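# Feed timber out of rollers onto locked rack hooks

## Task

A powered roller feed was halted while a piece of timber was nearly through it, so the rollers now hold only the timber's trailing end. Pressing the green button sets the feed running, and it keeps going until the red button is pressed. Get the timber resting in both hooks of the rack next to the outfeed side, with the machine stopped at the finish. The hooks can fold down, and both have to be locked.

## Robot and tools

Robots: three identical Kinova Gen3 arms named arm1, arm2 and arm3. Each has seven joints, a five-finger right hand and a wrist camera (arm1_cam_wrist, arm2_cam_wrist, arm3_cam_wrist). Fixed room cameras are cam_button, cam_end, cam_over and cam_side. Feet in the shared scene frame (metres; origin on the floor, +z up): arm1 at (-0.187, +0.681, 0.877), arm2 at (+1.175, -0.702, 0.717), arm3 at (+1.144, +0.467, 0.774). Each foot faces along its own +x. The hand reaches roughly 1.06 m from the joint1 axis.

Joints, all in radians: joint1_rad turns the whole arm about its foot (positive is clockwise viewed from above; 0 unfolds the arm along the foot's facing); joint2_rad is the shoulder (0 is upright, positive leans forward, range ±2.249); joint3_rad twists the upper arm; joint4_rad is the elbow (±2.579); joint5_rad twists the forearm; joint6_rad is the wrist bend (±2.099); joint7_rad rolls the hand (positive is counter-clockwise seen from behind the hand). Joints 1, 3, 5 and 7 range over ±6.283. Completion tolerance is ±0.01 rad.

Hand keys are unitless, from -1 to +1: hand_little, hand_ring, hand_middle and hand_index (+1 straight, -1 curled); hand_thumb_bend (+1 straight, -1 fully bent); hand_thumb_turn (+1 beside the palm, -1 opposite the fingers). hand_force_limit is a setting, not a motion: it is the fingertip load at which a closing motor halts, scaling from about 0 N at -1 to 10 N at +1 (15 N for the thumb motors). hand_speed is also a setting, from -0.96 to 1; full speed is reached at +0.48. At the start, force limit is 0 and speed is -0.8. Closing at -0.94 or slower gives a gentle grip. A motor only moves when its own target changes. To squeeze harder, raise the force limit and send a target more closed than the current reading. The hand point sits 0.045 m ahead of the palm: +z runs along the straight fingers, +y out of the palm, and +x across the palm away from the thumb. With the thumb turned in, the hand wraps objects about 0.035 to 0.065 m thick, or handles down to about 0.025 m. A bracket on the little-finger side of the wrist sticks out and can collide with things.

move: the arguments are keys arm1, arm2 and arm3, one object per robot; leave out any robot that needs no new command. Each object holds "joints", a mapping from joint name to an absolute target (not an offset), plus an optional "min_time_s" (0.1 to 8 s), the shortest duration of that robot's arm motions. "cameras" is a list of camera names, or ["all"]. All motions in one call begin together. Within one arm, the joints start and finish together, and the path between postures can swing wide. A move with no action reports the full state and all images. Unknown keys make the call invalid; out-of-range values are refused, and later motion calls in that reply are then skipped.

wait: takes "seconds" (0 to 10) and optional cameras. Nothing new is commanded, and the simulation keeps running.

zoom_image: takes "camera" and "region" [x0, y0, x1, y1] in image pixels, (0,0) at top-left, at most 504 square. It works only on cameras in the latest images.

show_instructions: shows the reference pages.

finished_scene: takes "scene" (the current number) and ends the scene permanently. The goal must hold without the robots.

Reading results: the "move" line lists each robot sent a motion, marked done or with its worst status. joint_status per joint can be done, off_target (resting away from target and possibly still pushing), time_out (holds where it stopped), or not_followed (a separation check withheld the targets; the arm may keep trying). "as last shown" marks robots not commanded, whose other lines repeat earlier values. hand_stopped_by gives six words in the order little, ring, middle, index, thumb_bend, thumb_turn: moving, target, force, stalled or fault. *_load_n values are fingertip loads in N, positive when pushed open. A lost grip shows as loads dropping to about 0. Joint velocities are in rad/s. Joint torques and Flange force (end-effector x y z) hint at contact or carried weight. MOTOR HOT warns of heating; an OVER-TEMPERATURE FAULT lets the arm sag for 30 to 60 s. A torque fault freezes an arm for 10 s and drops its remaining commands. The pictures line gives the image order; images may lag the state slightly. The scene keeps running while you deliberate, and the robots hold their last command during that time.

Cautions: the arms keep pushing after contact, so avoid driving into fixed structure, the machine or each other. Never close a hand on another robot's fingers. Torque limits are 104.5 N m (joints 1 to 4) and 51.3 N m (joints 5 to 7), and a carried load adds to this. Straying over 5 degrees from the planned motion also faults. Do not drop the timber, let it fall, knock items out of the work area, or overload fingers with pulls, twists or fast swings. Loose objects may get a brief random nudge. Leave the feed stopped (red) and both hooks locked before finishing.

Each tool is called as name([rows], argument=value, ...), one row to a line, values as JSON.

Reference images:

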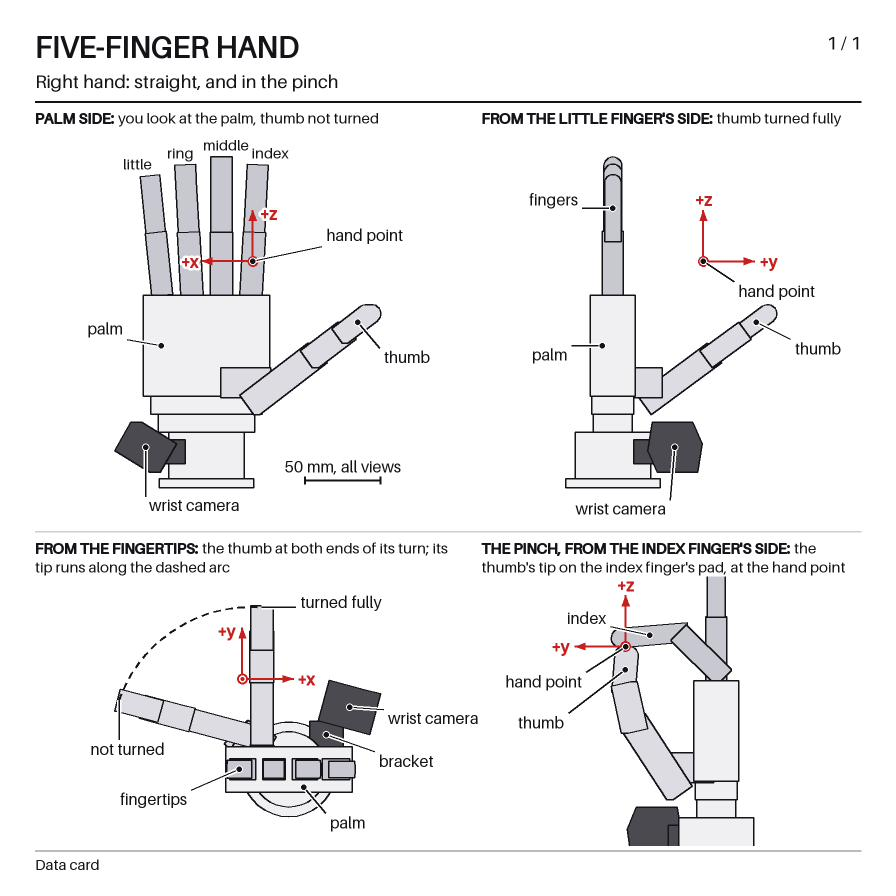

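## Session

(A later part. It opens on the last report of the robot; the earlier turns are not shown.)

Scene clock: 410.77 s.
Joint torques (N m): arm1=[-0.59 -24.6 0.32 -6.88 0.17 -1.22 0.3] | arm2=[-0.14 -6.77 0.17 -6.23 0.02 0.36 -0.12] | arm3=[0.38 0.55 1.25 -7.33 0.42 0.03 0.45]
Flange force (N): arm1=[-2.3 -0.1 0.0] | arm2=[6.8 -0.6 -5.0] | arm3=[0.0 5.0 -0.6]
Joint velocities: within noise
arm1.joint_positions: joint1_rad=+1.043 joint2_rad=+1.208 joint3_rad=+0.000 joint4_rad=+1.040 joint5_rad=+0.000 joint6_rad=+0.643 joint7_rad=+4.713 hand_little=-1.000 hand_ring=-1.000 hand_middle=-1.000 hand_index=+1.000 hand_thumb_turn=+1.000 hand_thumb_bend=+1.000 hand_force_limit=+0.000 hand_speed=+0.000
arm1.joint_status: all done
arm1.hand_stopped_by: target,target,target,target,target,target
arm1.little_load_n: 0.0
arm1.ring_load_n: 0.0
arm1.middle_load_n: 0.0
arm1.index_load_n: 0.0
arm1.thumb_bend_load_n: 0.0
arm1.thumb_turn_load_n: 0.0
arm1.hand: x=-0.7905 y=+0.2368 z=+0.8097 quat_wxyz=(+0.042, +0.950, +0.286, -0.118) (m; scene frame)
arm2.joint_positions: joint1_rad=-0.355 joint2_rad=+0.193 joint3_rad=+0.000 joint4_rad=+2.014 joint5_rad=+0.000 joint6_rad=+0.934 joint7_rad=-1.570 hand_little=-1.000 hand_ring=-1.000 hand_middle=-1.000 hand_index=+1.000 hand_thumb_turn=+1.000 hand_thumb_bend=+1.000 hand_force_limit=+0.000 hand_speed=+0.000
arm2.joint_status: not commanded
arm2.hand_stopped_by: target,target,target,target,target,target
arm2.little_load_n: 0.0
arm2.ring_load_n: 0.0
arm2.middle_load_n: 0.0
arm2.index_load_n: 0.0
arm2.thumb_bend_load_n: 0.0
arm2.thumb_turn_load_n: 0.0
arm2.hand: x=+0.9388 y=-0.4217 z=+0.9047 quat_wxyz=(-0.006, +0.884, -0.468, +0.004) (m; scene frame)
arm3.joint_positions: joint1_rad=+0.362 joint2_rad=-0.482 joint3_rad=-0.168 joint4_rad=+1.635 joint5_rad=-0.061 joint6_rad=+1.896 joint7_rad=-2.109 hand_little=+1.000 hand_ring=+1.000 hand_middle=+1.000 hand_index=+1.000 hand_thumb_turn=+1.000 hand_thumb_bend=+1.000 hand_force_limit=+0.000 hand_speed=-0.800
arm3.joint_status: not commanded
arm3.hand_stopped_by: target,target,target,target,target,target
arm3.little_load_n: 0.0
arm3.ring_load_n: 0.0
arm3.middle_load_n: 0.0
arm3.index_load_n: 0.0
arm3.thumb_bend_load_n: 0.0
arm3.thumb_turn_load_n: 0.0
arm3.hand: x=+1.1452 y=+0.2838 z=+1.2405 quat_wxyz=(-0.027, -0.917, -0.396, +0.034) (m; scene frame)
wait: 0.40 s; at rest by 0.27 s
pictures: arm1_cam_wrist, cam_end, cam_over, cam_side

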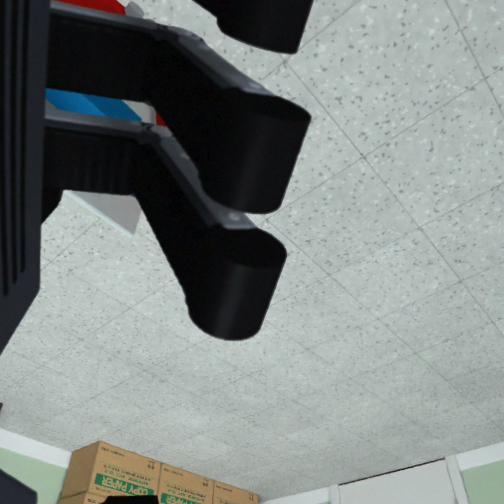

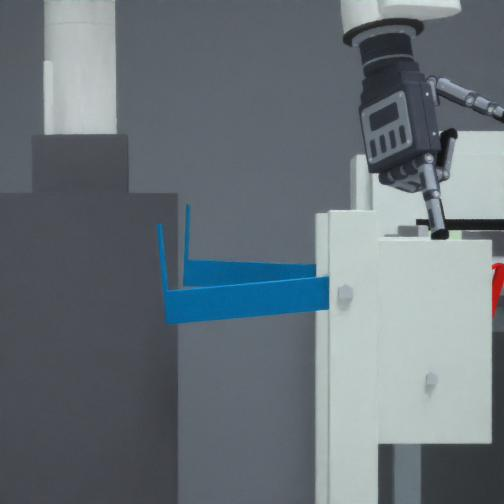

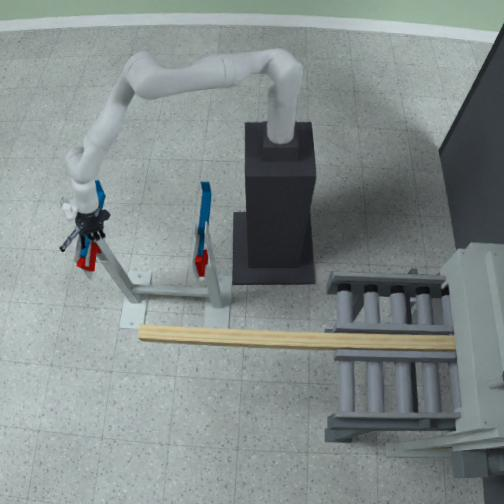

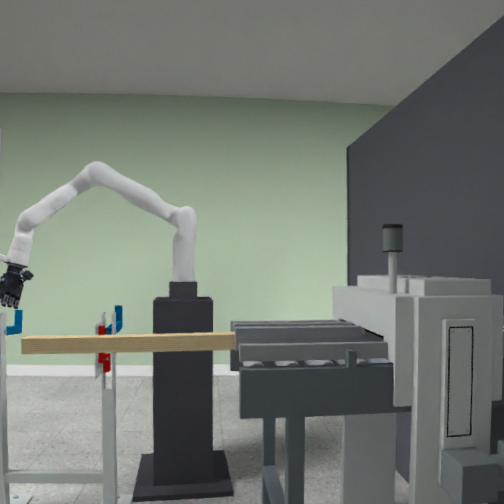

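move(arm1={"joints": {"joint2_rad": 1.2856, "joint4_rad": 1.0137, "joint6_rad": 0.5923}, "min_time_s": 2.0})

wait(seconds=0.4, cameras=["cam_side", "cam_end", "cam_over"])

zoom_image(camera="cam_over", region=[50, 210, 120, 280])

zoom_image(camera="cam_end", region=[144, 150, 344, 350])

zoom_image(camera="cam_end", region=[384, 200, 504, 320])

Scene clock: 414.47 s.
Joint torques (N m): arm1=[1.06 -20.71 1.62 -4.94 0.51 -0.59 0.26] | arm2=[-0.14 -6.72 0.2 -6.22 0.03 0.34 -0.14] | arm3=[0.41 0.59 1.26 -7.24 0.42 0.02 0.46]
Flange force (N): arm1=[-2.5 2.2 -5.5] | arm2=[6.8 -0.6 -5.2] | arm3=[0.0 5.1 -1.0]
move: arm1 done
Joint velocities: within noise
arm1.joint_positions: joint1_rad=+1.043 joint2_rad=+1.286 joint3_rad=+0.000 joint4_rad=+1.014 joint5_rad=+0.000 joint6_rad=+0.592 joint7_rad=+4.713 hand_little=-1.000 hand_ring=-1.000 hand_middle=-1.000 hand_index=+1.000 hand_thumb_turn=+1.000 hand_thumb_bend=+1.000 hand_force_limit=+0.000 hand_speed=+0.000
arm1.joint_status: all done
arm1.hand_stopped_by: target,target,target,target,target,target
arm1.little_load_n: 0.0
arm1.ring_load_n: 0.0
arm1.middle_load_n: 0.0
arm1.index_load_n: -3.5
arm1.thumb_bend_load_n: 0.0
arm1.thumb_turn_load_n: 0.0
arm1.hand: x=-0.7902 y=+0.2364 z=+0.7667 quat_wxyz=(+0.042, +0.950, +0.286, -0.118) (m; scene frame)
arm2, arm3: as last shown
arm2.index_load_n: 0.5
pictures: none

Scene clock: 414.87 s.
Joint torques (N m): arm1=[0.98 -20.71 1.64 -4.88 0.48 -0.62 0.21] | arm2=[-0.13 -6.74 0.18 -6.22 0.01 0.36 -0.11] | arm3=[0.41 0.56 1.29 -7.29 0.41 0.04 0.44]
Flange force (N): arm1=[-2.9 1.9 -5.4] | arm2=[6.8 -0.5 -5.1] | arm3=[0.0 5.1 -0.7]
Joint velocities: within noise
arm1.joint_positions: joint1_rad=+1.043 joint2_rad=+1.286 joint3_rad=+0.000 joint4_rad=+1.014 joint5_rad=+0.000 joint6_rad=+0.592 joint7_rad=+4.713 hand_little=-1.000 hand_ring=-1.000 hand_middle=-1.000 hand_index=+1.000 hand_thumb_turn=+1.000 hand_thumb_bend=+1.000 hand_force_limit=+0.000 hand_speed=+0.000
arm1.joint_status: all done
arm1.hand_stopped_by: target,target,target,target,target,target
arm1.little_load_n: 0.0
arm1.ring_load_n: 0.0
arm1.middle_load_n: 0.0
arm1.index_load_n: -3.5
arm1.thumb_bend_load_n: -0.5
arm1.thumb_turn_load_n: 0.0
arm1.hand: x=-0.7902 y=+0.2364 z=+0.7667 quat_wxyz=(+0.042, +0.950, +0.286, -0.118) (m; scene frame)
arm2.joint_positions: joint1_rad=-0.355 joint2_rad=+0.193 joint3_rad=+0.000 joint4_rad=+2.014 joint5_rad=+0.000 joint6_rad=+0.934 joint7_rad=-1.570 hand_little=-1.000 hand_ring=-1.000 hand_middle=-1.000 hand_index=+1.000 hand_thumb_turn=+1.000 hand_thumb_bend=+1.000 hand_force_limit=+0.000 hand_speed=+0.000
arm2.joint_status: not commanded
arm2.hand_stopped_by: target,target,target,target,target,target
arm2.little_load_n: 0.0
arm2.ring_load_n: 0.0
arm2.middle_load_n: 0.0
arm2.index_load_n: 0.0
arm2.thumb_bend_load_n: 0.0
arm2.thumb_turn_load_n: 0.0
arm2.hand: x=+0.9388 y=-0.4217 z=+0.9047 quat_wxyz=(-0.006, +0.884, -0.468, +0.004) (m; scene frame)
arm3.joint_positions: joint1_rad=+0.362 joint2_rad=-0.482 joint3_rad=-0.168 joint4_rad=+1.635 joint5_rad=-0.061 joint6_rad=+1.896 joint7_rad=-2.109 hand_little=+1.000 hand_ring=+1.000 hand_middle=+1.000 hand_index=+1.000 hand_thumb_turn=+1.000 hand_thumb_bend=+1.000 hand_force_limit=+0.000 hand_speed=-0.800
arm3.joint_status: not commanded
arm3.hand_stopped_by: target,target,target,target,target,target
arm3.little_load_n: 0.0
arm3.ring_load_n: 0.0
arm3.middle_load_n: 0.0
arm3.index_load_n: 0.0
arm3.thumb_bend_load_n: 0.0
arm3.thumb_turn_load_n: 0.0
arm3.hand: x=+1.1452 y=+0.2838 z=+1.2405 quat_wxyz=(-0.027, -0.917, -0.396, +0.034) (m; scene frame)
wait: 0.40 s; at rest by 0.27 s
pictures: cam_end, cam_over, cam_side

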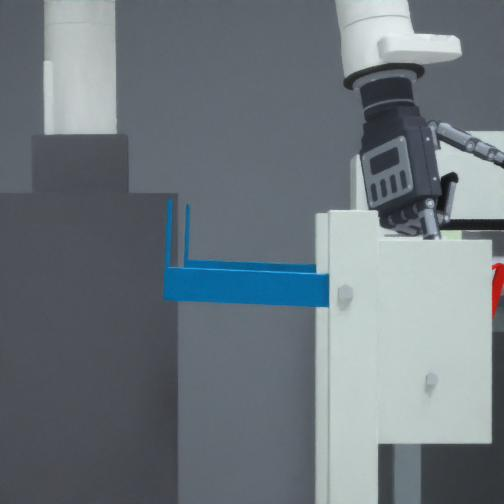

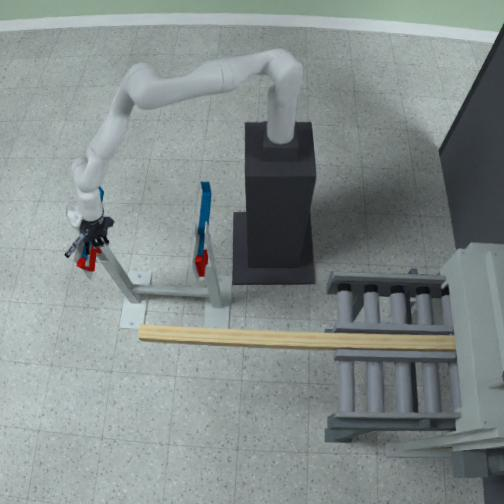

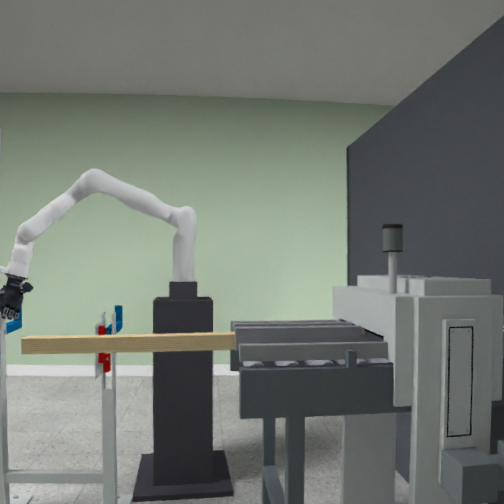

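Scaled by 7.200 from the camera's 504x504 image, which has a finer 720x720 frame.

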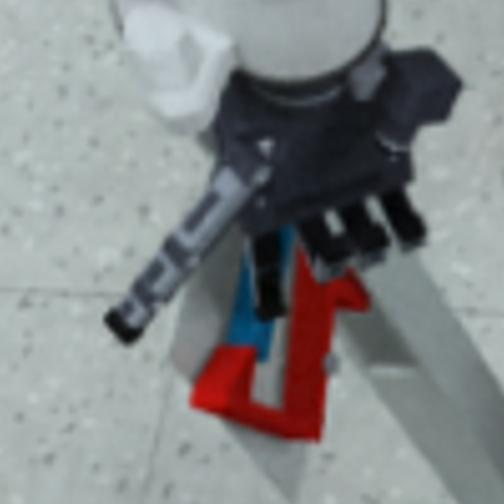

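Scaled by 2.520 from the camera's 504x504 image, which has a finer 720x720 frame.

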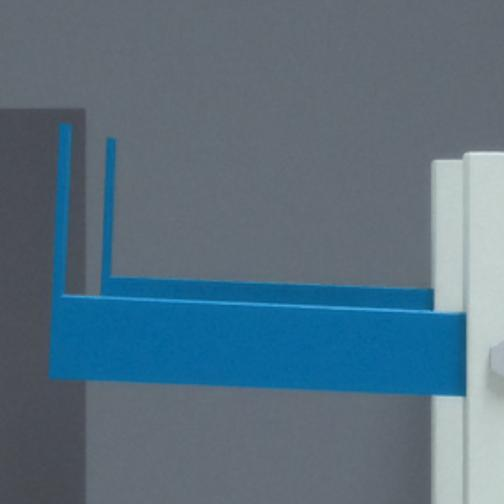

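Scaled by 4.200 from the camera's 504x504 image, which has a finer 720x720 frame.

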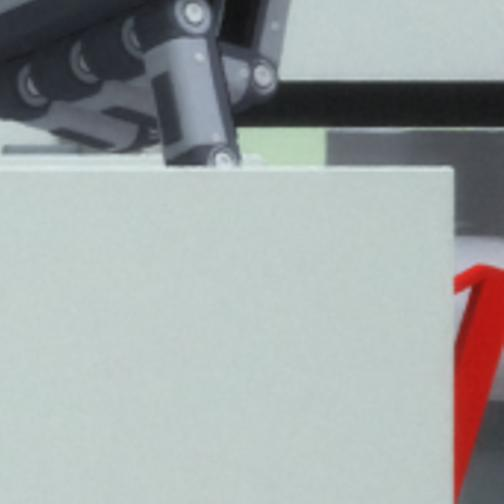

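move(arm1={"joints": {"joint2_rad": 1.2457, "joint4_rad": 1.0136, "joint6_rad": 0.6323}, "min_time_s": 1.0})

move(arm1={"joints": {"joint1_rad": 1.0469, "joint2_rad": 1.2457, "joint4_rad": 1.0036, "joint6_rad": 0.6423}, "min_time_s": 0.7})

move(arm1={"joints": {"joint2_rad": 1.3077, "joint4_rad": 0.9791, "joint6_rad": 0.6048}, "min_time_s": 1.5})

wait(seconds=0.4, cameras=["cam_end", "cam_over"])

zoom_image(camera="cam_over", region=[50, 210, 120, 280])

zoom_image(camera="cam_end", region=[144, 150, 344, 350])

zoom_image(camera="cam_end", region=[384, 200, 504, 320])

Scene clock: 418.37 s.
Joint torques (N m): arm1=[-0.56 -24.81 0.29 -6.87 0.12 -1.22 0.3] | arm2=[-0.14 -6.75 0.16 -6.21 0.06 0.35 -0.11] | arm3=[0.4 0.64 1.25 -7.3 0.35 0.04 0.48]
Flange force (N): arm1=[-2.2 0.0 0.1] | arm2=[6.8 -0.6 -5.1] | arm3=[0.1 4.9 -0.7]
move: arm1 done
Joint velocities: within noise
arm1.joint_positions: joint1_rad=+1.043 joint2_rad=+1.246 joint3_rad=+0.000 joint4_rad=+1.014 joint5_rad=+0.000 joint6_rad=+0.632 joint7_rad=+4.713 hand_little=-1.000 hand_ring=-1.000 hand_middle=-1.000 hand_index=+1.000 hand_thumb_turn=+1.000 hand_thumb_bend=+1.000 hand_force_limit=+0.000 hand_speed=+0.000
arm1.joint_status: all done
arm1.hand_stopped_by: target,target,target,target,target,target
arm1.little_load_n: 0.0
arm1.ring_load_n: 0.0
arm1.middle_load_n: 0.0
arm1.index_load_n: 0.0
arm1.thumb_bend_load_n: 0.0
arm1.thumb_turn_load_n: 0.0
arm1.hand: x=-0.7930 y=+0.2349 z=+0.7923 quat_wxyz=(+0.042, +0.950, +0.286, -0.118) (m; scene frame)
arm2, arm3: as last shown
pictures: none

Scene clock: 419.37 s.
Joint torques (N m): arm1=[-0.6 -24.76 0.23 -6.92 0.15 -1.22 0.28] | arm2=[-0.14 -6.74 0.15 -6.26 0.04 0.37 -0.1] | arm3=[0.4 0.6 1.25 -7.31 0.41 0.06 0.45]
Flange force (N): arm1=[-2.0 -0.1 -0.1] | arm2=[6.9 -0.6 -5.0] | arm3=[0.0 5.0 -0.6]
move: arm1 done
Joint velocities: within noise
arm1.joint_positions: joint1_rad=+1.047 joint2_rad=+1.246 joint3_rad=+0.000 joint4_rad=+1.004 joint5_rad=+0.000 joint6_rad=+0.642 joint7_rad=+4.713 hand_little=-1.000 hand_ring=-1.000 hand_middle=-1.000 hand_index=+1.000 hand_thumb_turn=+1.000 hand_thumb_bend=+1.000 hand_force_limit=+0.000 hand_speed=+0.000
arm1.joint_status: all done
arm1.hand_stopped_by: target,target,target,target,target,target
arm1.little_load_n: 0.0
arm1.ring_load_n: 0.0
arm1.middle_load_n: 0.0
arm1.index_load_n: 0.0
arm1.thumb_bend_load_n: -0.5
arm1.thumb_turn_load_n: 0.0
arm1.hand: x=-0.7966 y=+0.2365 z=+0.7947 quat_wxyz=(+0.041, +0.951, +0.284, -0.118) (m; scene frame)
arm2, arm3: as last shown
pictures: none

Scene clock: 421.17 s.
Joint torques (N m): arm1=[4.89 25.78 4.68 3.89 1.77 -3.4 0.02] | arm2=[-0.12 -6.74 0.15 -6.23 0.03 0.35 -0.1] | arm3=[0.39 0.61 1.23 -7.26 0.43 0.02 0.45]
Flange force (N): arm1=[14.2 8.2 -95.0] | arm2=[6.8 -0.5 -5.1] | arm3=[0.0 4.9 -0.9]
move: arm1 done
Joint velocities: within noise
arm1.joint_positions: joint1_rad=+1.047 joint2_rad=+1.308 joint3_rad=+0.000 joint4_rad=+0.979 joint5_rad=+0.000 joint6_rad=+0.605 joint7_rad=+4.713 hand_little=-1.000 hand_ring=-1.000 hand_middle=-1.000 hand_index=+0.999 hand_thumb_turn=+1.000 hand_thumb_bend=+1.000 hand_force_limit=+0.000 hand_speed=+0.000
arm1.joint_status: all done
arm1.hand_stopped_by: target,target,target,target,target,target
arm1.little_load_n: 0.0
arm1.ring_load_n: 0.0
arm1.middle_load_n: 0.0
arm1.index_load_n: -14.5
arm1.thumb_bend_load_n: -0.5
arm1.thumb_turn_load_n: 0.0
arm1.hand: x=-0.7964 y=+0.2361 z=+0.7608 quat_wxyz=(+0.041, +0.951, +0.284, -0.118) (m; scene frame)
arm2, arm3: as last shown
pictures: none

Scene clock: 421.57 s.
Joint torques (N m): arm1=[5.04 26.42 4.78 4.22 1.78 -3.31 -0.02] | arm2=[-0.14 -6.73 0.19 -6.23 0.01 0.36 -0.08] | arm3=[0.45 0.55 1.23 -7.26 0.4 0.02 0.44]
Flange force (N): arm1=[13.7 8.3 -95.8] | arm2=[6.9 -0.4 -5.1] | arm3=[-0.1 4.9 -0.9]
Joint velocities: within noise
arm1.joint_positions: joint1_rad=+1.047 joint2_rad=+1.308 joint3_rad=+0.000 joint4_rad=+0.979 joint5_rad=+0.000 joint6_rad=+0.605 joint7_rad=+4.713 hand_little=-1.000 hand_ring=-1.000 hand_middle=-1.000 hand_index=+0.999 hand_thumb_turn=+1.000 hand_thumb_bend=+1.000 hand_force_limit=+0.000 hand_speed=+0.000
arm1.joint_status: all done
arm1.hand_stopped_by: target,target,target,target,target,target
arm1.little_load_n: 0.0
arm1.ring_load_n: 0.0
arm1.middle_load_n: 0.0
arm1.index_load_n: -15.0
arm1.thumb_bend_load_n: -0.5
arm1.thumb_turn_load_n: 0.0
arm1.hand: x=-0.7964 y=+0.2362 z=+0.7607 quat_wxyz=(+0.041, +0.951, +0.284, -0.118) (m; scene frame)
arm2.joint_positions: joint1_rad=-0.355 joint2_rad=+0.193 joint3_rad=+0.000 joint4_rad=+2.014 joint5_rad=+0.000 joint6_rad=+0.934 joint7_rad=-1.570 hand_little=-1.000 hand_ring=-1.000 hand_middle=-1.000 hand_index=+1.000 hand_thumb_turn=+1.000 hand_thumb_bend=+1.000 hand_force_limit=+0.000 hand_speed=+0.000
arm2.joint_status: not commanded
arm2.hand_stopped_by: target,target,target,target,target,target
arm2.little_load_n: 0.0
arm2.ring_load_n: 0.0
arm2.middle_load_n: 0.0
arm2.index_load_n: 0.0
arm2.thumb_bend_load_n: 0.0
arm2.thumb_turn_load_n: 0.0
arm2.hand: x=+0.9388 y=-0.4217 z=+0.9047 quat_wxyz=(-0.006, +0.884, -0.468, +0.004) (m; scene frame)
arm3.joint_positions: joint1_rad=+0.362 joint2_rad=-0.482 joint3_rad=-0.168 joint4_rad=+1.635 joint5_rad=-0.061 joint6_rad=+1.896 joint7_rad=-2.109 hand_little=+1.000 hand_ring=+1.000 hand_middle=+1.000 hand_index=+1.000 hand_thumb_turn=+1.000 hand_thumb_bend=+1.000 hand_force_limit=+0.000 hand_speed=-0.800
arm3.joint_status: not commanded
arm3.hand_stopped_by: target,target,target,target,target,target
arm3.little_load_n: 0.0
arm3.ring_load_n: 0.0
arm3.middle_load_n: 0.0
arm3.index_load_n: 0.0
arm3.thumb_bend_load_n: 0.0
arm3.thumb_turn_load_n: 0.0
arm3.hand: x=+1.1452 y=+0.2838 z=+1.2405 quat_wxyz=(-0.027, -0.917, -0.396, +0.034) (m; scene frame)
wait: 0.40 s; at rest by 0.27 s
pictures: cam_end, cam_over

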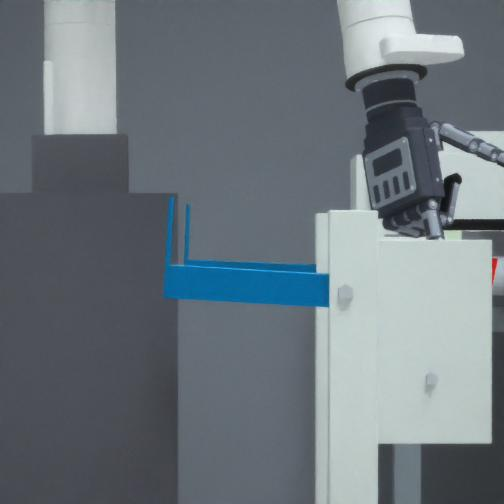

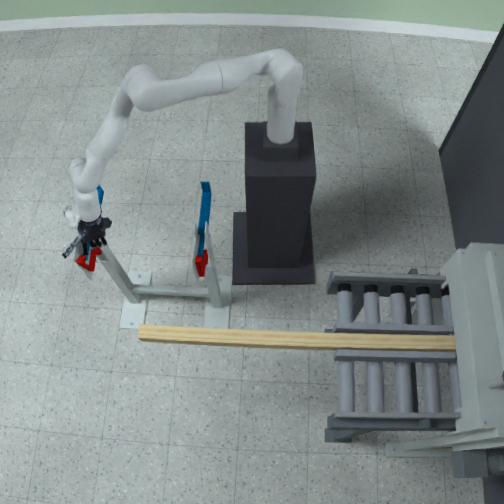

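Scaled by 7.200 from the camera's 504x504 image, which has a finer 720x720 frame.

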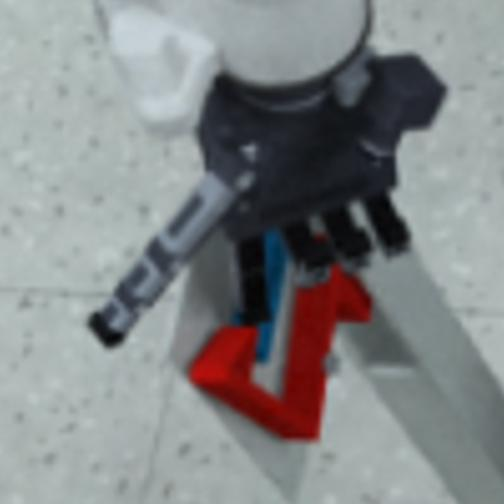

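Scaled by 2.520 from the camera's 504x504 image, which has a finer 720x720 frame.

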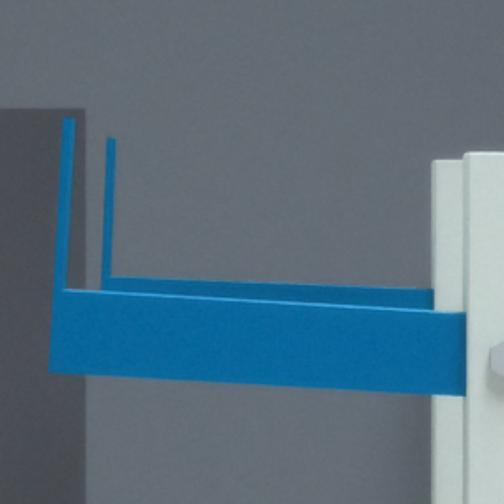

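Scaled by 4.200 from the camera's 504x504 image, which has a finer 720x720 frame.

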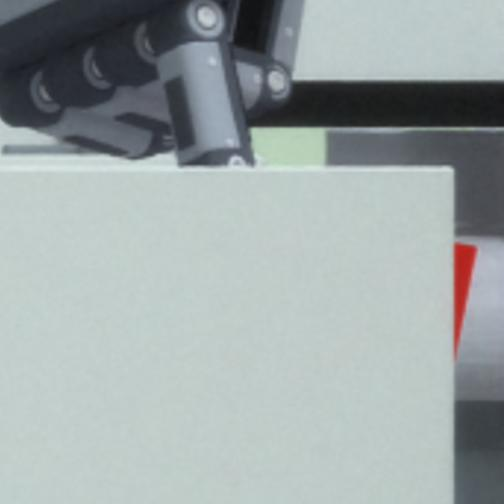

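move(arm1={"joints": {"joint2_rad": 1.2457, "joint4_rad": 1.0036, "joint6_rad": 0.6423}, "min_time_s": 0.7})

move(arm1={"joints": {"joint2_rad": 1.1351, "joint4_rad": 1.0196, "joint6_rad": 0.7369}, "min_time_s": 1.5})

wait(seconds=0.3, cameras=["cam_end", "cam_over"])

zoom_image(camera="cam_over", region=[50, 210, 120, 280])

zoom_image(camera="cam_over", region=[170, 210, 240, 280])

zoom_image(camera="cam_end", region=[144, 150, 344, 350])

Scene clock: 423.93 s.
Joint torques (N m): arm1=[-0.52 -24.75 0.32 -6.84 0.12 -1.22 0.3] | arm2=[-0.1 -6.78 0.15 -6.26 0.02 0.33 -0.1] | arm3=[0.36 0.58 1.22 -7.3 0.4 0.04 0.46]
Flange force (N): arm1=[-2.4 0.0 0.0] | arm2=[6.8 -0.5 -5.0] | arm3=[0.0 5.0 -0.7]
move: arm1 done
Joint velocities: within noise
arm1.joint_positions: joint1_rad=+1.047 joint2_rad=+1.246 joint3_rad=+0.000 joint4_rad=+1.004 joint5_rad=+0.000 joint6_rad=+0.642 joint7_rad=+4.713 hand_little=-1.000 hand_ring=-1.000 hand_middle=-1.000 hand_index=+1.000 hand_thumb_turn=+1.000 hand_thumb_bend=+1.000 hand_force_limit=+0.000 hand_speed=+0.000
arm1.joint_status: all done
arm1.hand_stopped_by: target,target,target,target,target,target
arm1.little_load_n: 0.0
arm1.ring_load_n: 0.0
arm1.middle_load_n: 0.0
arm1.index_load_n: 0.0
arm1.thumb_bend_load_n: -0.5
arm1.thumb_turn_load_n: 0.0
arm1.hand: x=-0.7966 y=+0.2365 z=+0.7947 quat_wxyz=(+0.041, +0.951, +0.284, -0.118) (m; scene frame)
arm2, arm3: as last shown
arm2.little_load_n: 0.5
pictures: none

Scene clock: 425.73 s.
Joint torques (N m): arm1=[-0.55 -24.41 0.35 -7.34 0.14 -1.19 0.26] | arm2=[-0.13 -6.74 0.2 -6.21 0.04 0.36 -0.11] | arm3=[0.37 0.54 1.25 -7.22 0.38 0.02 0.47]
Flange force (N): arm1=[-1.9 -0.1 -0.4] | arm2=[6.8 -0.5 -5.1] | arm3=[-0.1 5.1 -1.1]
move: arm1 done
Joint velocities: within noise
arm1.joint_positions: joint1_rad=+1.047 joint2_rad=+1.135 joint3_rad=+0.000 joint4_rad=+1.020 joint5_rad=+0.000 joint6_rad=+0.737 joint7_rad=+4.713 hand_little=-1.000 hand_ring=-1.000 hand_middle=-1.000 hand_index=+1.000 hand_thumb_turn=+1.000 hand_thumb_bend=+1.000 hand_force_limit=+0.000 hand_speed=+0.000
arm1.joint_status: all done
arm1.hand_stopped_by: target,target,target,target,target,target
arm1.little_load_n: 0.5
arm1.ring_load_n: 0.5
arm1.middle_load_n: 0.0
arm1.index_load_n: 0.0
arm1.thumb_bend_load_n: -0.5
arm1.thumb_turn_load_n: 0.0
arm1.hand: x=-0.7973 y=+0.2370 z=+0.8619 quat_wxyz=(+0.041, +0.951, +0.284, -0.118) (m; scene frame)
arm2, arm3: as last shown
arm2.little_load_n: 0.0
pictures: none

Scene clock: 426.03 s.
Joint torques (N m): arm1=[-0.57 -24.45 0.32 -7.34 0.15 -1.23 0.28] | arm2=[-0.1 -6.79 0.11 -6.24 0.05 0.35 -0.13] | arm3=[0.41 0.62 1.27 -7.29 0.4 0.05 0.45]
Flange force (N): arm1=[-2.1 -0.1 -0.3] | arm2=[6.8 -0.6 -5.0] | arm3=[0.1 5.0 -0.7]
Joint velocities: within noise
arm1.joint_positions: joint1_rad=+1.047 joint2_rad=+1.135 joint3_rad=+0.000 joint4_rad=+1.020 joint5_rad=+0.000 joint6_rad=+0.737 joint7_rad=+4.713 hand_little=-1.000 hand_ring=-1.000 hand_middle=-1.000 hand_index=+1.000 hand_thumb_turn=+1.000 hand_thumb_bend=+1.000 hand_force_limit=+0.000 hand_speed=+0.000
arm1.joint_status: all done
arm1.hand_stopped_by: target,target,target,target,target,target
arm1.little_load_n: 0.0
arm1.ring_load_n: 0.0
arm1.middle_load_n: 0.0
arm1.index_load_n: 0.0
arm1.thumb_bend_load_n: 0.0
arm1.thumb_turn_load_n: 0.0
arm1.hand: x=-0.7973 y=+0.2370 z=+0.8619 quat_wxyz=(+0.041, +0.951, +0.284, -0.118) (m; scene frame)
arm2.joint_positions: joint1_rad=-0.355 joint2_rad=+0.193 joint3_rad=+0.000 joint4_rad=+2.014 joint5_rad=+0.000 joint6_rad=+0.934 joint7_rad=-1.570 hand_little=-1.000 hand_ring=-1.000 hand_middle=-1.000 hand_index=+1.000 hand_thumb_turn=+1.000 hand_thumb_bend=+1.000 hand_force_limit=+0.000 hand_speed=+0.000
arm2.joint_status: not commanded
arm2.hand_stopped_by: target,target,target,target,target,target
arm2.little_load_n: 0.0
arm2.ring_load_n: 0.0
arm2.middle_load_n: 0.0
arm2.index_load_n: 0.0
arm2.thumb_bend_load_n: 0.0
arm2.thumb_turn_load_n: 0.0
arm2.hand: x=+0.9388 y=-0.4217 z=+0.9047 quat_wxyz=(-0.006, +0.884, -0.468, +0.004) (m; scene frame)
arm3.joint_positions: joint1_rad=+0.362 joint2_rad=-0.482 joint3_rad=-0.168 joint4_rad=+1.635 joint5_rad=-0.061 joint6_rad=+1.896 joint7_rad=-2.109 hand_little=+1.000 hand_ring=+1.000 hand_middle=+1.000 hand_index=+1.000 hand_thumb_turn=+1.000 hand_thumb_bend=+1.000 hand_force_limit=+0.000 hand_speed=-0.800
arm3.joint_status: not commanded
arm3.hand_stopped_by: target,target,target,target,target,target
arm3.little_load_n: 0.0
arm3.ring_load_n: 0.0
arm3.middle_load_n: 0.0
arm3.index_load_n: 0.0
arm3.thumb_bend_load_n: 0.0
arm3.thumb_turn_load_n: 0.0
arm3.hand: x=+1.1452 y=+0.2838 z=+1.2405 quat_wxyz=(-0.027, -0.917, -0.396, +0.034) (m; scene frame)
wait: 0.30 s; at rest by 0.27 s
pictures: cam_end, cam_over

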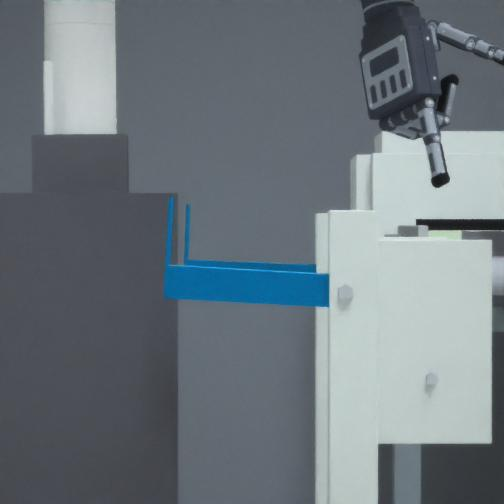

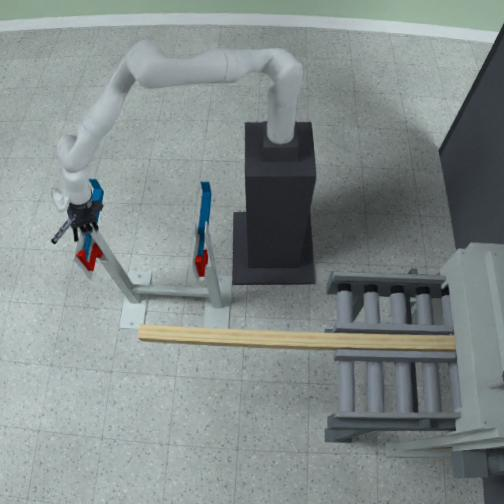

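Scaled by 7.200 from the camera's 504x504 image, which has a finer 720x720 frame.

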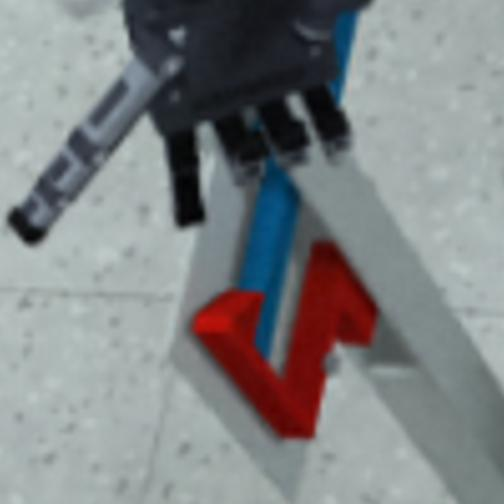

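Scaled by 7.200 from the camera's 504x504 image, which has a finer 720x720 frame.

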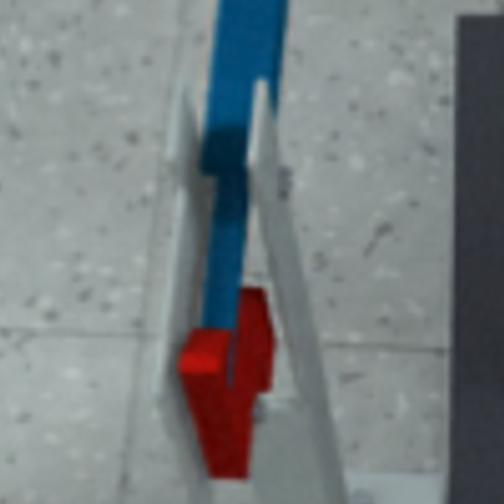

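Scaled by 2.520 from the camera's 504x504 image, which has a finer 720x720 frame.

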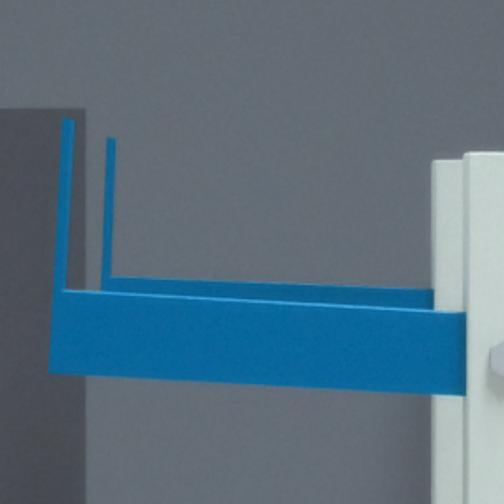

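move(arm1={"joints": {"joint1_rad": 0.45, "joint2_rad": 0.8, "joint4_rad": 1.2, "joint6_rad": 1.14, "joint7_rad": 3.6}, "min_time_s": 2.5})

move(arm1={"joints": {"joint1_rad": -0.1482, "joint2_rad": 0.9557, "joint4_rad": 1.0733, "joint6_rad": 1.1126, "joint7_rad": 2.954, "hand_little": 1, "hand_ring": 1, "hand_middle": 1, "hand_thumb_turn": -1}, "min_time_s": 2.5})

move(arm1={"joints": {"joint2_rad": 1.1283, "joint4_rad": 1.1179, "joint6_rad": 0.8954}, "min_time_s": 1.5})

wait(seconds=0.3, cameras=["arm1_cam_wrist", "cam_over", "cam_side"])

Scene clock: 430.93 s.
Joint torques (N m): arm1=[-0.41 -20.78 0.39 -7.35 0.22 -0.59 0.32] | arm2=[-0.13 -6.75 0.19 -6.24 0.01 0.36 -0.1] | arm3=[0.4 0.58 1.19 -7.27 0.39 0.02 0.46]
Flange force (N): arm1=[-0.5 1.3 -1.3] | arm2=[6.9 -0.5 -5.0] | arm3=[-0.1 4.8 -0.9]
move: arm1 done
Joint velocities: within noise
arm1.joint_positions: joint1_rad=+0.450 joint2_rad=+0.800 joint3_rad=+0.000 joint4_rad=+1.200 joint5_rad=+0.000 joint6_rad=+1.140 joint7_rad=+3.600 hand_little=-1.000 hand_ring=-1.000 hand_middle=-1.000 hand_index=+1.000 hand_thumb_turn=+1.000 hand_thumb_bend=+1.000 hand_force_limit=+0.000 hand_speed=+0.000
arm1.joint_status: all done
arm1.hand_stopped_by: target,target,target,target,target,target
arm1.little_load_n: 0.0
arm1.ring_load_n: 0.0
arm1.middle_load_n: 0.0
arm1.index_load_n: 0.0
arm1.thumb_bend_load_n: 0.0
arm1.thumb_turn_load_n: 0.0
arm1.hand: x=-0.4628 y=+0.0857 z=+1.0060 quat_wxyz=(+0.006, +0.999, +0.033, +0.003) (m; scene frame)
arm2, arm3: as last shown
pictures: none

Scene clock: 433.73 s.
Joint torques (N m): arm1=[-0.41 -22.58 0.41 -7.26 0.18 -0.59 0.32] | arm2=[-0.15 -6.78 0.15 -6.24 0.03 0.36 -0.09] | arm3=[0.4 0.56 1.2 -7.25 0.39 0.02 0.47]
Flange force (N): arm1=[0.3 1.8 -1.1] | arm2=[6.8 -0.6 -5.0] | arm3=[-0.1 4.9 -1.0]
move: arm1 done
Joint velocities: within noise
arm1.joint_positions: joint1_rad=-0.148 joint2_rad=+0.956 joint3_rad=+0.000 joint4_rad=+1.073 joint5_rad=+0.000 joint6_rad=+1.113 joint7_rad=+2.954 hand_little=+1.000 hand_ring=+1.000 hand_middle=+1.000 hand_index=+1.000 hand_thumb_turn=-1.000 hand_thumb_bend=+1.000 hand_force_limit=+0.000 hand_speed=+0.000
arm1.joint_status: all done
arm1.hand_stopped_by: target,target,target,target,target,target
arm1.little_load_n: 0.0
arm1.ring_load_n: 0.0
arm1.middle_load_n: 0.0
arm1.index_load_n: 0.0
arm1.thumb_bend_load_n: 0.0
arm1.thumb_turn_load_n: 0.0
arm1.hand: x=-0.1139 y=+0.0032 z=+0.9503 quat_wxyz=(+0.005, +1.000, +0.009, +0.003) (m; scene frame)
arm2, arm3: as last shown
arm2.index_load_n: -0.5
pictures: none

Scene clock: 435.53 s.
Joint torques (N m): arm1=[-0.41 -23.22 0.46 -6.33 0.24 -0.59 0.26] | arm2=[-0.08 -6.75 0.18 -6.24 0.02 0.35 -0.09] | arm3=[0.36 0.56 1.23 -7.24 0.38 0.03 0.46]
Flange force (N): arm1=[0.2 1.8 -0.9] | arm2=[6.8 -0.3 -5.1] | arm3=[-0.1 5.0 -1.0]
move: arm1 done
Joint velocities: within noise
arm1.joint_positions: joint1_rad=-0.148 joint2_rad=+1.128 joint3_rad=+0.000 joint4_rad=+1.118 joint5_rad=+0.000 joint6_rad=+0.895 joint7_rad=+2.954 hand_little=+1.000 hand_ring=+1.000 hand_middle=+1.000 hand_index=+1.000 hand_thumb_turn=-1.000 hand_thumb_bend=+1.000 hand_force_limit=+0.000 hand_speed=+0.000
arm1.joint_status: all done
arm1.hand_stopped_by: target,target,target,target,target,target
arm1.little_load_n: 0.0
arm1.ring_load_n: 0.0
arm1.middle_load_n: 0.0
arm1.index_load_n: 0.0
arm1.thumb_bend_load_n: 0.0
arm1.thumb_turn_load_n: 0.0
arm1.hand: x=-0.1132 y=+0.0019 z=+0.8303 quat_wxyz=(+0.005, +1.000, +0.009, +0.003) (m; scene frame)
arm2, arm3: as last shown
arm2.index_load_n: 0.0
pictures: none

Scene clock: 435.83 s.
Joint torques (N m): arm1=[-0.35 -23.33 0.44 -6.35 0.22 -0.57 0.27] | arm2=[-0.13 -6.75 0.17 -6.26 0.03 0.39 -0.12] | arm3=[0.37 0.6 1.28 -7.22 0.39 0.04 0.45]
Flange force (N): arm1=[0.3 1.8 -0.7] | arm2=[6.9 -0.6 -4.9] | arm3=[0.0 5.1 -1.0]
Joint velocities: within noise
arm1.joint_positions: joint1_rad=-0.148 joint2_rad=+1.128 joint3_rad=+0.000 joint4_rad=+1.118 joint5_rad=+0.000 joint6_rad=+0.895 joint7_rad=+2.954 hand_little=+1.000 hand_ring=+1.000 hand_middle=+1.000 hand_index=+1.000 hand_thumb_turn=-1.000 hand_thumb_bend=+1.000 hand_force_limit=+0.000 hand_speed=+0.000
arm1.joint_status: all done
arm1.hand_stopped_by: target,target,target,target,target,target
arm1.little_load_n: 0.0
arm1.ring_load_n: 0.0
arm1.middle_load_n: 0.0
arm1.index_load_n: 0.0
arm1.thumb_bend_load_n: 0.0
arm1.thumb_turn_load_n: 0.0
arm1.hand: x=-0.1132 y=+0.0019 z=+0.8303 quat_wxyz=(+0.005, +1.000, +0.009, +0.003) (m; scene frame)
arm2.joint_positions: joint1_rad=-0.355 joint2_rad=+0.193 joint3_rad=+0.000 joint4_rad=+2.014 joint5_rad=+0.000 joint6_rad=+0.934 joint7_rad=-1.570 hand_little=-1.000 hand_ring=-1.000 hand_middle=-1.000 hand_index=+1.000 hand_thumb_turn=+1.000 hand_thumb_bend=+1.000 hand_force_limit=+0.000 hand_speed=+0.000
arm2.joint_status: not commanded
arm2.hand_stopped_by: target,target,target,target,target,target
arm2.little_load_n: 0.0
arm2.ring_load_n: 0.0
arm2.middle_load_n: 0.0
arm2.index_load_n: 0.0
arm2.thumb_bend_load_n: 0.0
arm2.thumb_turn_load_n: 0.0
arm2.hand: x=+0.9388 y=-0.4217 z=+0.9047 quat_wxyz=(-0.006, +0.884, -0.468, +0.004) (m; scene frame)
arm3.joint_positions: joint1_rad=+0.362 joint2_rad=-0.482 joint3_rad=-0.168 joint4_rad=+1.635 joint5_rad=-0.061 joint6_rad=+1.896 joint7_rad=-2.109 hand_little=+1.000 hand_ring=+1.000 hand_middle=+1.000 hand_index=+1.000 hand_thumb_turn=+1.000 hand_thumb_bend=+1.000 hand_force_limit=+0.000 hand_speed=-0.800
arm3.joint_status: not commanded
arm3.hand_stopped_by: target,target,target,target,target,target
arm3.little_load_n: -0.5
arm3.ring_load_n: 0.0
arm3.middle_load_n: 0.0
arm3.index_load_n: 0.0
arm3.thumb_bend_load_n: 0.0
arm3.thumb_turn_load_n: 0.0
arm3.hand: x=+1.1452 y=+0.2838 z=+1.2405 quat_wxyz=(-0.027, -0.917, -0.396, +0.034) (m; scene frame)
wait: 0.30 s; at rest by 0.27 s
pictures: arm1_cam_wrist, cam_over, cam_side

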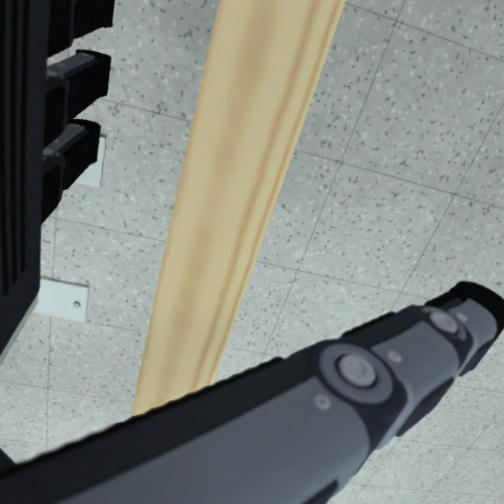

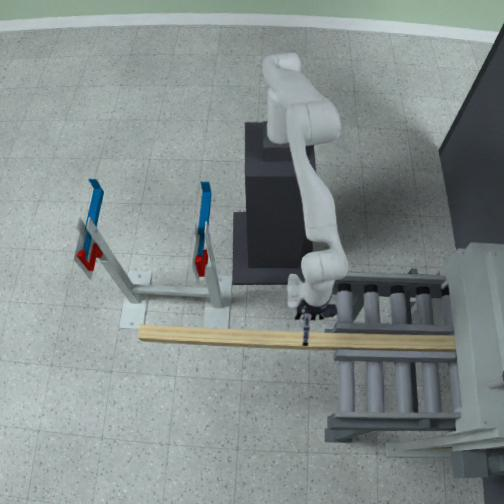

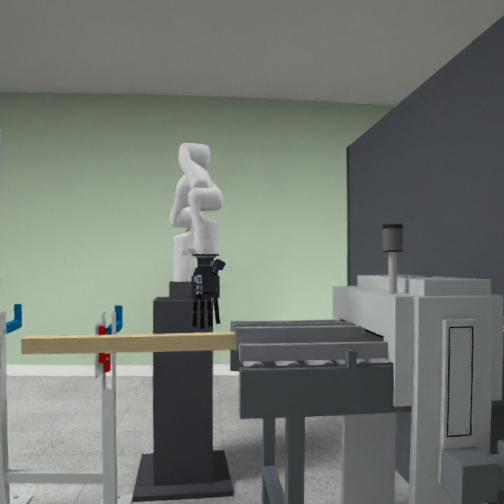

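move(arm1={"joints": {"joint2_rad": 1.344, "joint4_rad": 1.0419, "joint6_rad": 0.7557}, "min_time_s": 1.7})

move(arm1={"joints": {"joint1_rad": -0.1442, "joint2_rad": 1.3641, "joint4_rad": 0.976, "joint6_rad": 0.8015, "joint7_rad": 2.9544}, "min_time_s": 1.0})

move(arm1={"joints": {"hand_speed": -0.8, "hand_force_limit": -0.5, "hand_little": -0.1, "hand_ring": -0.1, "hand_middle": -0.1, "hand_index": -0.1}})

move(arm1={"joints": {"hand_speed": -0.9, "hand_force_limit": -0.6, "hand_thumb_bend": -0.2, "hand_little": -0.4, "hand_ring": -0.4, "hand_middle": -0.4, "hand_index": -0.4}}, cameras=["arm1_cam_wrist", "cam_side", "cam_over"])

Scene clock: 439.47 s.
Joint torques (N m): arm1=[-0.45 -23.88 0.46 -5.62 0.2 -0.58 0.31] | arm2=[-0.14 -6.75 0.17 -6.27 0.03 0.35 -0.11] | arm3=[0.38 0.6 1.25 -7.27 0.41 0.05 0.46]
Flange force (N): arm1=[0.2 1.8 -0.5] | arm2=[6.9 -0.5 -5.0] | arm3=[0.0 5.1 -0.8]
move: arm1 done
Joint velocities: within noise
arm1.joint_positions: joint1_rad=-0.148 joint2_rad=+1.344 joint3_rad=+0.000 joint4_rad=+1.042 joint5_rad=+0.000 joint6_rad=+0.756 joint7_rad=+2.954 hand_little=+1.000 hand_ring=+1.000 hand_middle=+1.000 hand_index=+1.000 hand_thumb_turn=-1.000 hand_thumb_bend=+1.000 hand_force_limit=+0.000 hand_speed=+0.000
arm1.joint_status: all done
arm1.hand_stopped_by: target,target,target,target,target,target
arm1.little_load_n: 0.0
arm1.ring_load_n: 0.0
arm1.middle_load_n: 0.0
arm1.index_load_n: -0.5
arm1.thumb_bend_load_n: 0.0
arm1.thumb_turn_load_n: 0.0
arm1.hand: x=-0.1124 y=+0.0008 z=+0.7124 quat_wxyz=(+0.005, +1.000, +0.009, +0.003) (m; scene frame)
arm2, arm3: as last shown
arm3.little_load_n: 0.0
pictures: none

Scene clock: 440.77 s.
Joint torques (N m): arm1=[-0.4 -24.24 0.5 -5.95 0.19 -0.55 0.32] | arm2=[-0.11 -6.76 0.19 -6.26 0.03 0.34 -0.09] | arm3=[0.4 0.61 1.19 -7.29 0.4 0.03 0.44]
Flange force (N): arm1=[0.2 1.4 -0.5] | arm2=[6.9 -0.4 -5.1] | arm3=[0.0 4.7 -0.8]
move: arm1 done
Joint velocities: within noise
arm1.joint_positions: joint1_rad=-0.144 joint2_rad=+1.364 joint3_rad=+0.000 joint4_rad=+0.976 joint5_rad=+0.000 joint6_rad=+0.802 joint7_rad=+2.954 hand_little=+1.000 hand_ring=+1.000 hand_middle=+1.000 hand_index=+1.000 hand_thumb_turn=-1.000 hand_thumb_bend=+1.000 hand_force_limit=+0.000 hand_speed=+0.000
arm1.joint_status: all done
arm1.hand_stopped_by: target,target,target,target,target,target
arm1.little_load_n: 0.0
arm1.ring_load_n: 0.0
arm1.middle_load_n: 0.0
arm1.index_load_n: 0.0
arm1.thumb_bend_load_n: 0.0
arm1.thumb_turn_load_n: 0.0
arm1.hand: x=-0.1127 y=-0.0113 z=+0.7144 quat_wxyz=(+0.005, +1.000, +0.007, +0.003) (m; scene frame)
arm2, arm3: as last shown
arm2.ring_load_n: 0.5
pictures: none

Scene clock: 443.23 s.
Joint torques (N m): arm1=[-0.53 -27.91 0.67 -7.77 0.36 -1.24 0.37] | arm2=[-0.11 -6.72 0.16 -6.27 0.01 0.34 -0.09] | arm3=[0.38 0.59 1.25 -7.28 0.4 0.01 0.47]
Flange force (N): arm1=[0.1 1.0 4.1] | arm2=[7.0 -0.4 -5.1] | arm3=[0.0 5.0 -0.8]
move: arm1 done
Joint velocities: within noise
arm1.joint_positions: joint1_rad=-0.144 joint2_rad=+1.364 joint3_rad=+0.000 joint4_rad=+0.976 joint5_rad=+0.000 joint6_rad=+0.802 joint7_rad=+2.954 hand_little=-0.100 hand_ring=-0.100 hand_middle=-0.100 hand_index=-0.100 hand_thumb_turn=-1.000 hand_thumb_bend=+1.000 hand_force_limit=-0.500 hand_speed=-0.800
arm1.joint_status: all done
arm1.hand_stopped_by: target,target,target,target,target,target
arm1.little_load_n: 0.5
arm1.ring_load_n: 0.0
arm1.middle_load_n: 0.5
arm1.index_load_n: 2.0
arm1.thumb_bend_load_n: 0.0
arm1.thumb_turn_load_n: 0.0
arm1.hand: x=-0.1127 y=-0.0112 z=+0.7143 quat_wxyz=(+0.005, +1.000, +0.007, +0.003) (m; scene frame)
arm2, arm3: as last shown
arm2.ring_load_n: 0.0
arm2.thumb_bend_load_n: -0.5
arm3.middle_load_n: -0.5
pictures: none

Scene clock: 448.27 s.
Joint torques (N m): arm1=[-0.53 -30.97 0.22 -8.56 -0.08 -1.2 0.17] | arm2=[-0.13 -6.74 0.19 -6.22 0.01 0.34 -0.11] | arm3=[0.45 0.58 1.3 -7.26 0.39 0.03 0.44]
Flange force (N): arm1=[0.0 2.6 9.3] | arm2=[6.8 -0.5 -5.2] | arm3=[0.0 5.1 -0.9]
move: arm1 off_target
Joint velocities: within noise
arm1.joint_positions: joint1_rad=-0.144 joint2_rad=+1.364 joint3_rad=+0.000 joint4_rad=+0.976 joint5_rad=+0.000 joint6_rad=+0.802 joint7_rad=+2.954 hand_little=-0.173 hand_ring=-0.163 hand_middle=-0.154 hand_index=-0.100 hand_thumb_turn=-1.000 hand_thumb_bend=+0.728 hand_force_limit=-0.600 hand_speed=-0.900
arm1.joint_status: hand_little off_target (ended at -0.173, target -0.400); hand_ring off_target (ended at -0.163, target -0.400); hand_middle off_target (ended at -0.154, target -0.400); hand_index off_target (ended at -0.100, target -0.400); hand_thumb_bend off_target (ended at +0.728, target -0.200); the others done
arm1.hand_stopped_by: force,force,force,force,force,target
arm1.little_load_n: 4.5
arm1.ring_load_n: 5.0
arm1.middle_load_n: 1.0
arm1.index_load_n: 0.0
arm1.thumb_bend_load_n: 3.5
arm1.thumb_turn_load_n: 0.5
arm1.hand: x=-0.1127 y=-0.0113 z=+0.7144 quat_wxyz=(+0.005, +1.000, +0.007, +0.003) (m; scene frame)
arm2, arm3: as last shown
arm2.thumb_bend_load_n: 0.0
arm3.middle_load_n: 0.0
pictures: arm1_cam_wrist, cam_over, cam_side

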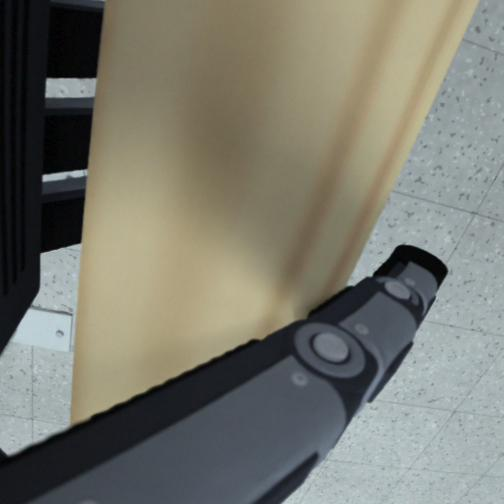

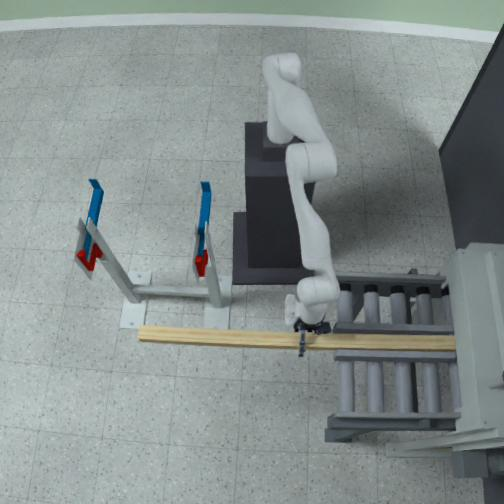

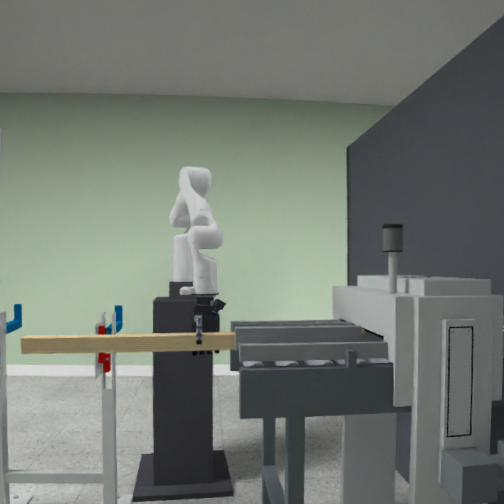

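move(arm1={"joints": {"hand_speed": -0.9, "hand_force_limit": 0.0, "hand_index": -0.45, "hand_middle": -0.45, "hand_ring": -0.43, "hand_little": -0.43}})

move(arm1={"joints": {"hand_speed": -0.9, "hand_force_limit": 0.2, "hand_thumb_bend": 0.2, "hand_little": -0.5, "hand_ring": -0.5, "hand_middle": -0.5, "hand_index": -0.5}})

Scene clock: 449.77 s.
Joint torques (N m): arm1=[-0.68 -30.72 0.35 -8.38 0.14 -1.13 0.28] | arm2=[-0.11 -6.77 0.16 -6.2 0.02 0.39 -0.09] | arm3=[0.42 0.57 1.25 -7.28 0.36 0.04 0.43]
Flange force (N): arm1=[-0.1 2.8 9.0] | arm2=[6.7 -0.5 -5.0] | arm3=[-0.1 4.9 -0.8]
move: arm1 off_target
Joint velocities: within noise
arm1.joint_positions: joint1_rad=-0.144 joint2_rad=+1.364 joint3_rad=+0.000 joint4_rad=+0.976 joint5_rad=+0.000 joint6_rad=+0.802 joint7_rad=+2.954 hand_little=-0.180 hand_ring=-0.163 hand_middle=-0.162 hand_index=-0.163 hand_thumb_turn=-1.000 hand_thumb_bend=+0.729 hand_force_limit=+0.000 hand_speed=-0.900
arm1.joint_status: hand_little off_target (ended at -0.180, target -0.430); hand_ring off_target (ended at -0.163, target -0.430); hand_middle off_target (ended at -0.162, target -0.450); hand_index off_target (ended at -0.163, target -0.450); the others done
arm1.hand_stopped_by: force,force,force,force,force,target
arm1.little_load_n: 5.5
arm1.ring_load_n: 2.5
arm1.middle_load_n: 3.0
arm1.index_load_n: 7.5
arm1.thumb_bend_load_n: 5.5
arm1.thumb_turn_load_n: 0.0
arm1.hand: x=-0.1127 y=-0.0113 z=+0.7144 quat_wxyz=(+0.005, +1.000, +0.007, +0.003) (m; scene frame)
arm2, arm3: as last shown
pictures: none

Scene clock: 450.23 s.
Joint torques (N m): arm1=[-0.64 -31.23 0.02 -8.63 -0.09 -1.2 0.3] | arm2=[-0.11 -6.74 0.17 -6.24 0.02 0.34 -0.1] | arm3=[0.36 0.55 1.25 -7.31 0.39 0.04 0.47]
Flange force (N): arm1=[0.0 2.7 9.7] | arm2=[6.9 -0.5 -5.1] | arm3=[-0.1 5.1 -0.7]
move: arm1 off_target
Joint velocities: within noise
arm1.joint_positions: joint1_rad=-0.144 joint2_rad=+1.364 joint3_rad=+0.000 joint4_rad=+0.976 joint5_rad=+0.000 joint6_rad=+0.802 joint7_rad=+2.954 hand_little=-0.187 hand_ring=-0.179 hand_middle=-0.169 hand_index=-0.163 hand_thumb_turn=-1.000 hand_thumb_bend=+0.720 hand_force_limit=+0.200 hand_speed=-0.900
arm1.joint_status: hand_little off_target (ended at -0.187, target -0.500); hand_ring off_target (ended at -0.179, target -0.500); hand_middle off_target (ended at -0.169, target -0.500); hand_index off_target (ended at -0.163, target -0.500); hand_thumb_bend off_target (ended at +0.720, target +0.200); the others done
arm1.hand_stopped_by: force,force,force,force,force,target
arm1.little_load_n: 7.5
arm1.ring_load_n: 12.0
arm1.middle_load_n: 7.0
arm1.index_load_n: 5.0
arm1.thumb_bend_load_n: 9.5
arm1.thumb_turn_load_n: 0.5
arm1.hand: x=-0.1127 y=-0.0113 z=+0.7144 quat_wxyz=(+0.005, +1.000, +0.007, +0.003) (m; scene frame)
arm2, arm3: as last shown
arm2.middle_load_n: 0.5
arm3.middle_load_n: -0.5
pictures: none


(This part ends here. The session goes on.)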